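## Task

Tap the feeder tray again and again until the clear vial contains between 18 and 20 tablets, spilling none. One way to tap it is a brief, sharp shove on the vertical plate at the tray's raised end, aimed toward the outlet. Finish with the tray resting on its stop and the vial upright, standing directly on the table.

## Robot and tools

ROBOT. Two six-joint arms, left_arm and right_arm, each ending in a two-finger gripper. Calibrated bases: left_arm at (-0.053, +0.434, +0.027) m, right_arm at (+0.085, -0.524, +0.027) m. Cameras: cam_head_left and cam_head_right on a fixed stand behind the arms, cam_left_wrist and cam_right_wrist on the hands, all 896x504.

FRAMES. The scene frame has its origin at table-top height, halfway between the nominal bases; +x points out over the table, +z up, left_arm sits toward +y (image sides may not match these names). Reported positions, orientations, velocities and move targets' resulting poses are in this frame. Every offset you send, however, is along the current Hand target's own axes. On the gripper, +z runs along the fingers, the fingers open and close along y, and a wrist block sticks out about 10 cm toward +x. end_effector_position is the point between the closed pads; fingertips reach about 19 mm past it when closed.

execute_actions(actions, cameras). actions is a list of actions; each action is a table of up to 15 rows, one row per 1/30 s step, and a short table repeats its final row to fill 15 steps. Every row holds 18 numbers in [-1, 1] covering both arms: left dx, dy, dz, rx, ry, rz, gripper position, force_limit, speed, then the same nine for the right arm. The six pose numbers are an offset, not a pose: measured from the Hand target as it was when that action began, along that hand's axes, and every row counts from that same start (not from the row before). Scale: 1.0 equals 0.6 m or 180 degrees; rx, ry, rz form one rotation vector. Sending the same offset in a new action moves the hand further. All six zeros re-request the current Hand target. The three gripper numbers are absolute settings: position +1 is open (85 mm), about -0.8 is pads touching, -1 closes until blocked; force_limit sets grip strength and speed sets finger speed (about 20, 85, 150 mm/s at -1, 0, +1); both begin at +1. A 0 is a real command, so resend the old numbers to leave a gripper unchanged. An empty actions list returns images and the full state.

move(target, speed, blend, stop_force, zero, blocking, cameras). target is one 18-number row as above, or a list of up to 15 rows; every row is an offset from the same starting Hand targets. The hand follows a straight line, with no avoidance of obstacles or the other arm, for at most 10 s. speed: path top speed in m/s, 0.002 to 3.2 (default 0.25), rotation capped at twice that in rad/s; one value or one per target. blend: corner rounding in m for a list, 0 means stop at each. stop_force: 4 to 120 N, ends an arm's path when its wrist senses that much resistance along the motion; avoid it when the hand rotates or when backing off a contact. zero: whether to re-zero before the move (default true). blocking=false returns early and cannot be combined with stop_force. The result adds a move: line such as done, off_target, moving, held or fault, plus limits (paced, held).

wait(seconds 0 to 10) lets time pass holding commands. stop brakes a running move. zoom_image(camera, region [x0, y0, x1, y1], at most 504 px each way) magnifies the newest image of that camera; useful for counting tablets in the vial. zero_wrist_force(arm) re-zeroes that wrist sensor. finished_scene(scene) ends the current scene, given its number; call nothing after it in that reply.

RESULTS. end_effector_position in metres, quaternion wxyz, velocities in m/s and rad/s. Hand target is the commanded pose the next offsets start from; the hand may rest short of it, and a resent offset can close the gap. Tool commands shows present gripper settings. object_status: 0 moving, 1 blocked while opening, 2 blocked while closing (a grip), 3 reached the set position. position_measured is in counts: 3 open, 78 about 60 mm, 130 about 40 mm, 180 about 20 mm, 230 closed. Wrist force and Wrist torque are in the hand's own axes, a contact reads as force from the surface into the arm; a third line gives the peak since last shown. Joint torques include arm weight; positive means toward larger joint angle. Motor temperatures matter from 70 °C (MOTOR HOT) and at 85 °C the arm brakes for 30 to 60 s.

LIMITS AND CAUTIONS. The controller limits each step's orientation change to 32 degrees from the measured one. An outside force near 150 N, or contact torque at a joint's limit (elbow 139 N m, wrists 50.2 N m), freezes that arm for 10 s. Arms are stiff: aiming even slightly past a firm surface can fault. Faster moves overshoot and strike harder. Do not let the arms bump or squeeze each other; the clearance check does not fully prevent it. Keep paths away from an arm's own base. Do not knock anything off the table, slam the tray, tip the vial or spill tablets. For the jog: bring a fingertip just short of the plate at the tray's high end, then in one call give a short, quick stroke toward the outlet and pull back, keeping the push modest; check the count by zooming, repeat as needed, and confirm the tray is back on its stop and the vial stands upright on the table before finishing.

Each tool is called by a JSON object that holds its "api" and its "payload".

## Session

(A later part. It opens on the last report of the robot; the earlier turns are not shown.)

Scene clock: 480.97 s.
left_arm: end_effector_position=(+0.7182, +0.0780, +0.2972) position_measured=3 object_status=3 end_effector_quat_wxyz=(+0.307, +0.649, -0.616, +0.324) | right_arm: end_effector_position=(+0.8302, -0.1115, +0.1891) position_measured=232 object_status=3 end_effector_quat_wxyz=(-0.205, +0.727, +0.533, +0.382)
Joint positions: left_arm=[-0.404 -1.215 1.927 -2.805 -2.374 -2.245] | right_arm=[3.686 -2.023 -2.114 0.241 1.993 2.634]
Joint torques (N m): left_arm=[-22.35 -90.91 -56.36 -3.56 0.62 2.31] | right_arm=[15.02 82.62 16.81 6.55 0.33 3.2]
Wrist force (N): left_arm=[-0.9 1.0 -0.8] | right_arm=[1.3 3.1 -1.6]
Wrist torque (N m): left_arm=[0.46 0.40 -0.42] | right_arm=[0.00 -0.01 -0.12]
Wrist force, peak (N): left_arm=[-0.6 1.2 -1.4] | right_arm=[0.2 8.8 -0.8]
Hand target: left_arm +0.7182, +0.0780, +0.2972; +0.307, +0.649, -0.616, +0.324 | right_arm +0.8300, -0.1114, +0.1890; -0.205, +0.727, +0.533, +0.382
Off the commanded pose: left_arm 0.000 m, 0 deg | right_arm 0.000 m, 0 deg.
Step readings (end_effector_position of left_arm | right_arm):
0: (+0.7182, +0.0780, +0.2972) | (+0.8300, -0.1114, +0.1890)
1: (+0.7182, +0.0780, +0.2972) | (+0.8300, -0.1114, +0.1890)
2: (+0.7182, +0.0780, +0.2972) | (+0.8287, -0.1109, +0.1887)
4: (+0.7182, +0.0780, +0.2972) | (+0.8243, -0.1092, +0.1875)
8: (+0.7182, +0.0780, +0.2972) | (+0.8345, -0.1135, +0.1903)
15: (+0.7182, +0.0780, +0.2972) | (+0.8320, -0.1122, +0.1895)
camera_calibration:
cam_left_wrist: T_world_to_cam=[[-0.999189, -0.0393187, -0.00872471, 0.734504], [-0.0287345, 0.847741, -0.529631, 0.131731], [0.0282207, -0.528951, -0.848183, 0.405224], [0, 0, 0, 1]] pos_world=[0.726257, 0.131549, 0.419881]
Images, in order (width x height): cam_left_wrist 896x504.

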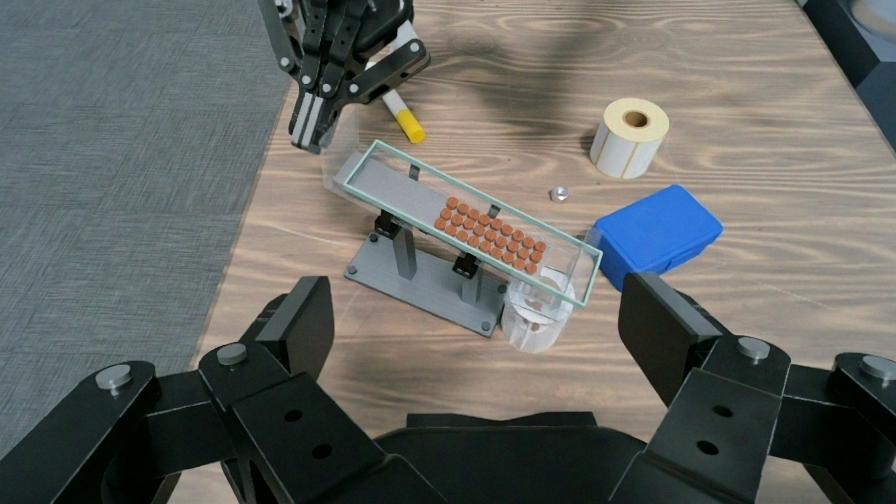

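{"api": "execute_actions", "payload": {"actions": [[[0,0,0,0,0,0,1,1,1,-0.00266,-0.0256,0.00245,0,0,0,-1,-1,0],[0,0,0,0,0,0,1,1,1,-0.00266,-0.0256,0.00245,0,0,0,-1,-1,0],[0,0,0,0,0,0,1,1,1,-0.00266,-0.0256,0.00245,0,0,0,-1,-1,0],[0,0,0,0,0,0,1,1,1,0.0026,0.0248,-0.0024,0,0,0,-1,-1,0],[0,0,0,0,0,0,1,1,1,0.0026,0.0248,-0.0024,0,0,0,-1,-1,0],[0,0,0,0,0,0,1,1,1,0.0026,0.0248,-0.0024,0,0,0,-1,-1,0],[0,0,0,0,0,0,1,1,1,0.0026,0.0248,-0.0024,0,0,0,-1,-1,0],[0,0,0,0,0,0,1,1,1,0.0026,0.0248,-0.0024,0,0,0,-1,-1,0],[0,0,0,0,0,0,1,1,1,0,0,0,0,0,0,-1,-1,0]]], "cameras": ["cam_left_wrist"]}}

{"api": "zoom_image", "payload": {"camera": "cam_left_wrist", "region": [360, 150, 560, 300]}}

{"api": "zoom_image", "payload": {"camera": "cam_left_wrist", "region": [480, 250, 620, 400]}}

Scene clock: 517.63 s.
left_arm: end_effector_position=(+0.7182, +0.0780, +0.2972) position_measured=3 object_status=3 end_effector_quat_wxyz=(+0.307, +0.649, -0.616, +0.324) | right_arm: end_effector_position=(+0.8302, -0.1115, +0.1891) position_measured=232 object_status=3 end_effector_quat_wxyz=(-0.205, +0.727, +0.533, +0.382)
Joint positions: left_arm=[-0.404 -1.215 1.927 -2.805 -2.374 -2.245] | right_arm=[3.686 -2.023 -2.114 0.241 1.993 2.634]
Joint torques (N m): left_arm=[-18.42 -92.24 -55.39 -3.32 0.67 2.27] | right_arm=[13.5 79.85 18.32 7.36 -0.1 3.78]
Wrist force (N): left_arm=[-0.7 0.9 -1.0] | right_arm=[1.1 3.1 -1.6]
Wrist torque (N m): left_arm=[0.44 0.37 -0.42] | right_arm=[0.00 -0.01 -0.12]
Wrist force, peak (N): left_arm=[-0.9 1.0 -1.7] | right_arm=[-0.4 9.7 -1.4]
Hand target: left_arm +0.7182, +0.0780, +0.2972; +0.307, +0.649, -0.616, +0.324 | right_arm +0.8300, -0.1114, +0.1890; -0.205, +0.727, +0.533, +0.382
Off the commanded pose: left_arm 0.000 m, 0 deg | right_arm 0.000 m, 0 deg.
Step readings (end_effector_position of left_arm | right_arm):
0: (+0.7182, +0.0780, +0.2972) | (+0.8300, -0.1114, +0.1890)
1: (+0.7182, +0.0780, +0.2972) | (+0.8300, -0.1114, +0.1890)
2: (+0.7182, +0.0780, +0.2972) | (+0.8286, -0.1108, +0.1887)
4: (+0.7182, +0.0780, +0.2972) | (+0.8238, -0.1090, +0.1873)
8: (+0.7182, +0.0780, +0.2972) | (+0.8340, -0.1133, +0.1901)
15: (+0.7182, +0.0780, +0.2972) | (+0.8319, -0.1122, +0.1895)
camera_calibration:
cam_left_wrist: T_world_to_cam=[[-0.999189, -0.0393187, -0.00872471, 0.734504], [-0.0287345, 0.847741, -0.529631, 0.131731], [0.0282207, -0.528951, -0.848183, 0.405224], [0, 0, 0, 1]] pos_world=[0.726257, 0.131549, 0.419881]
Images, in order (width x height): cam_left_wrist 896x504.

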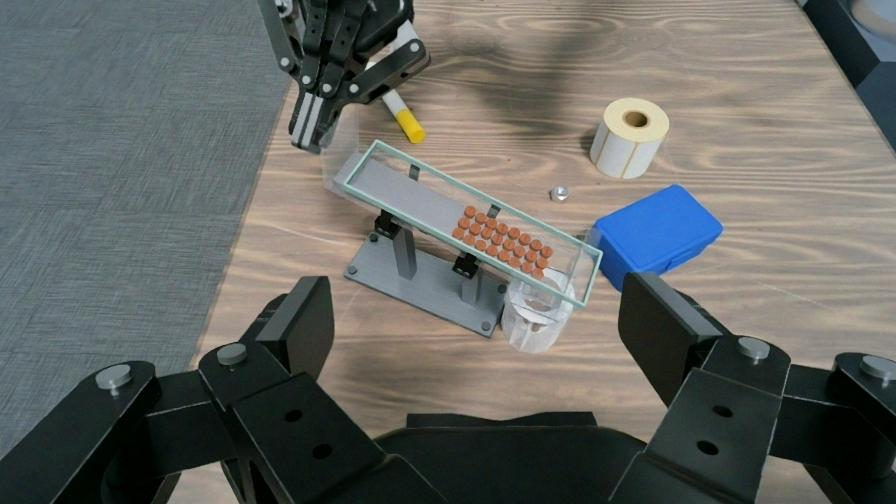

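Scaled by 2.520.

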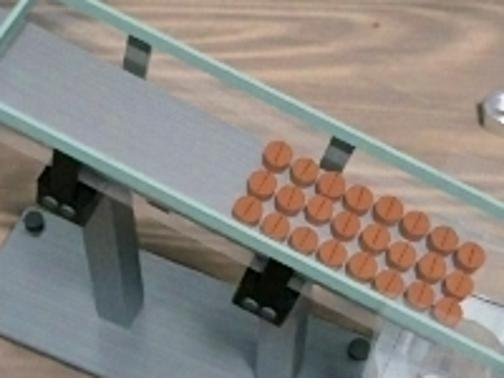

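Scaled by 3.360.

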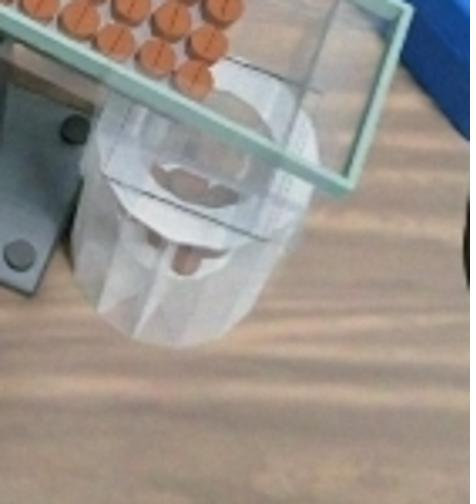

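{"api": "execute_actions", "payload": {"actions": [[[0,0,0,0,0,0,1,1,1,-0.00266,-0.0256,0.00245,0,0,0,-1,-1,0],[0,0,0,0,0,0,1,1,1,-0.00266,-0.0256,0.00245,0,0,0,-1,-1,0],[0,0,0,0,0,0,1,1,1,-0.00266,-0.0256,0.00245,0,0,0,-1,-1,0],[0,0,0,0,0,0,1,1,1,0.0034,0.033,-0.0032,0,0,0,-1,-1,0]]], "cameras": ["cam_left_wrist"]}}

{"api": "zoom_image", "payload": {"camera": "cam_left_wrist", "region": [360, 150, 560, 300]}}

{"api": "zoom_image", "payload": {"camera": "cam_left_wrist", "region": [480, 250, 620, 400]}}

Scene clock: 533.27 s.
left_arm: end_effector_position=(+0.7182, +0.0780, +0.2972) position_measured=3 object_status=3 end_effector_quat_wxyz=(+0.307, +0.649, -0.616, +0.324) | right_arm: end_effector_position=(+0.8479, -0.1183, +0.1939) position_measured=232 object_status=3 end_effector_quat_wxyz=(-0.205, +0.727, +0.533, +0.382) end_effector_velocity=(+0.002, +0.000, +0.002) end_effector_angular_velocity=(+0.001, -0.003, +0.001)
Joint positions: left_arm=[-0.404 -1.215 1.927 -2.805 -2.374 -2.245] | right_arm=[3.663 -2.03 -2.084 0.211 2.01 2.616]
Joint velocities: left_arm=[within noise] | right_arm=[-0.001 0 0.005 -0.003 0.001 -0.003]
Joint torques (N m): left_arm=[-16.69 -92.28 -55.7 -3.73 0.7 1.93] | right_arm=[-13.98 66.08 42.21 3.44 2.86 -2.05]
Wrist force (N): left_arm=[-0.7 0.9 -1.1] | right_arm=[0.1 -0.2 0.3]
Wrist torque (N m): left_arm=[0.43 0.37 -0.42] | right_arm=[-0.03 -0.03 0.16]
Wrist force, peak (N): left_arm=[-0.9 0.9 -1.7] | right_arm=[0.2 9.4 -1.5]
Hand target: left_arm +0.7182, +0.0780, +0.2972; +0.307, +0.649, -0.616, +0.324 | right_arm +0.8481, -0.1184, +0.1939; -0.205, +0.727, +0.533, +0.382
Off the commanded pose: left_arm 0.000 m, 0 deg | right_arm 0.000 m, 0 deg.
Step readings (end_effector_position of left_arm | right_arm):
0: (+0.7182, +0.0780, +0.2972) | (+0.8300, -0.1114, +0.1890)
1: (+0.7182, +0.0780, +0.2972) | (+0.8300, -0.1114, +0.1890)
2: (+0.7182, +0.0780, +0.2972) | (+0.8285, -0.1108, +0.1887)
4: (+0.7182, +0.0780, +0.2972) | (+0.8237, -0.1090, +0.1873)
8: (+0.7182, +0.0780, +0.2972) | (+0.8365, -0.1144, +0.1908)
15: (+0.7182, +0.0780, +0.2972) | (+0.8465, -0.1179, +0.1936)
camera_calibration:
cam_left_wrist: T_world_to_cam=[[-0.999189, -0.0393187, -0.00872471, 0.734504], [-0.0287345, 0.847741, -0.529631, 0.131731], [0.0282207, -0.528951, -0.848183, 0.405224], [0, 0, 0, 1]] pos_world=[0.726257, 0.131549, 0.419881]
Images, in order (width x height): cam_left_wrist 896x504.

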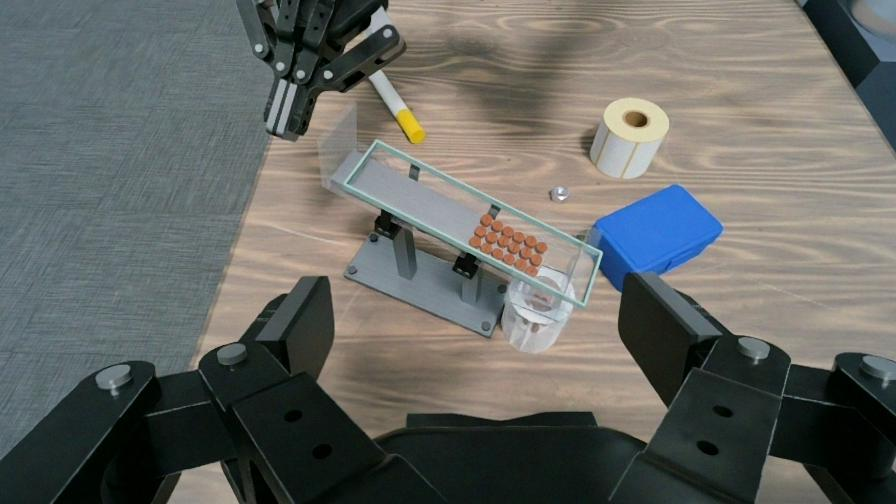

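Scaled by 2.520.

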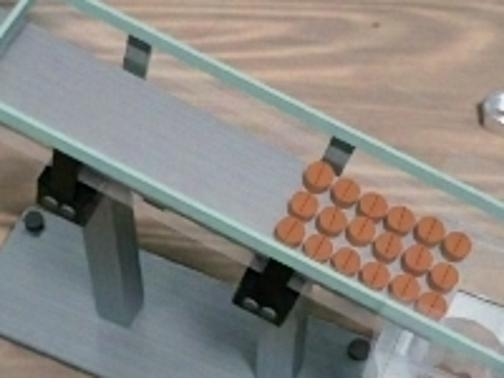

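Scaled by 3.360.

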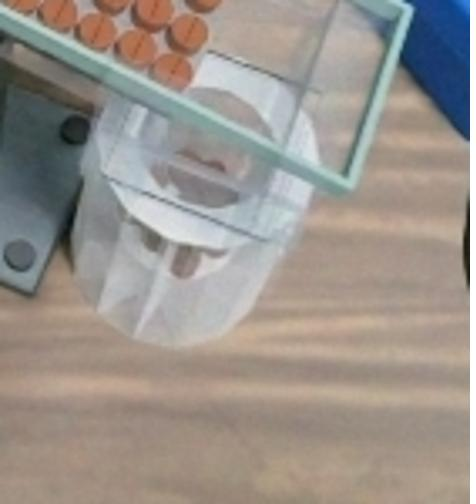

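{"api": "finished_scene", "payload": {"scene": 1}}

The scene is finished: the task was done.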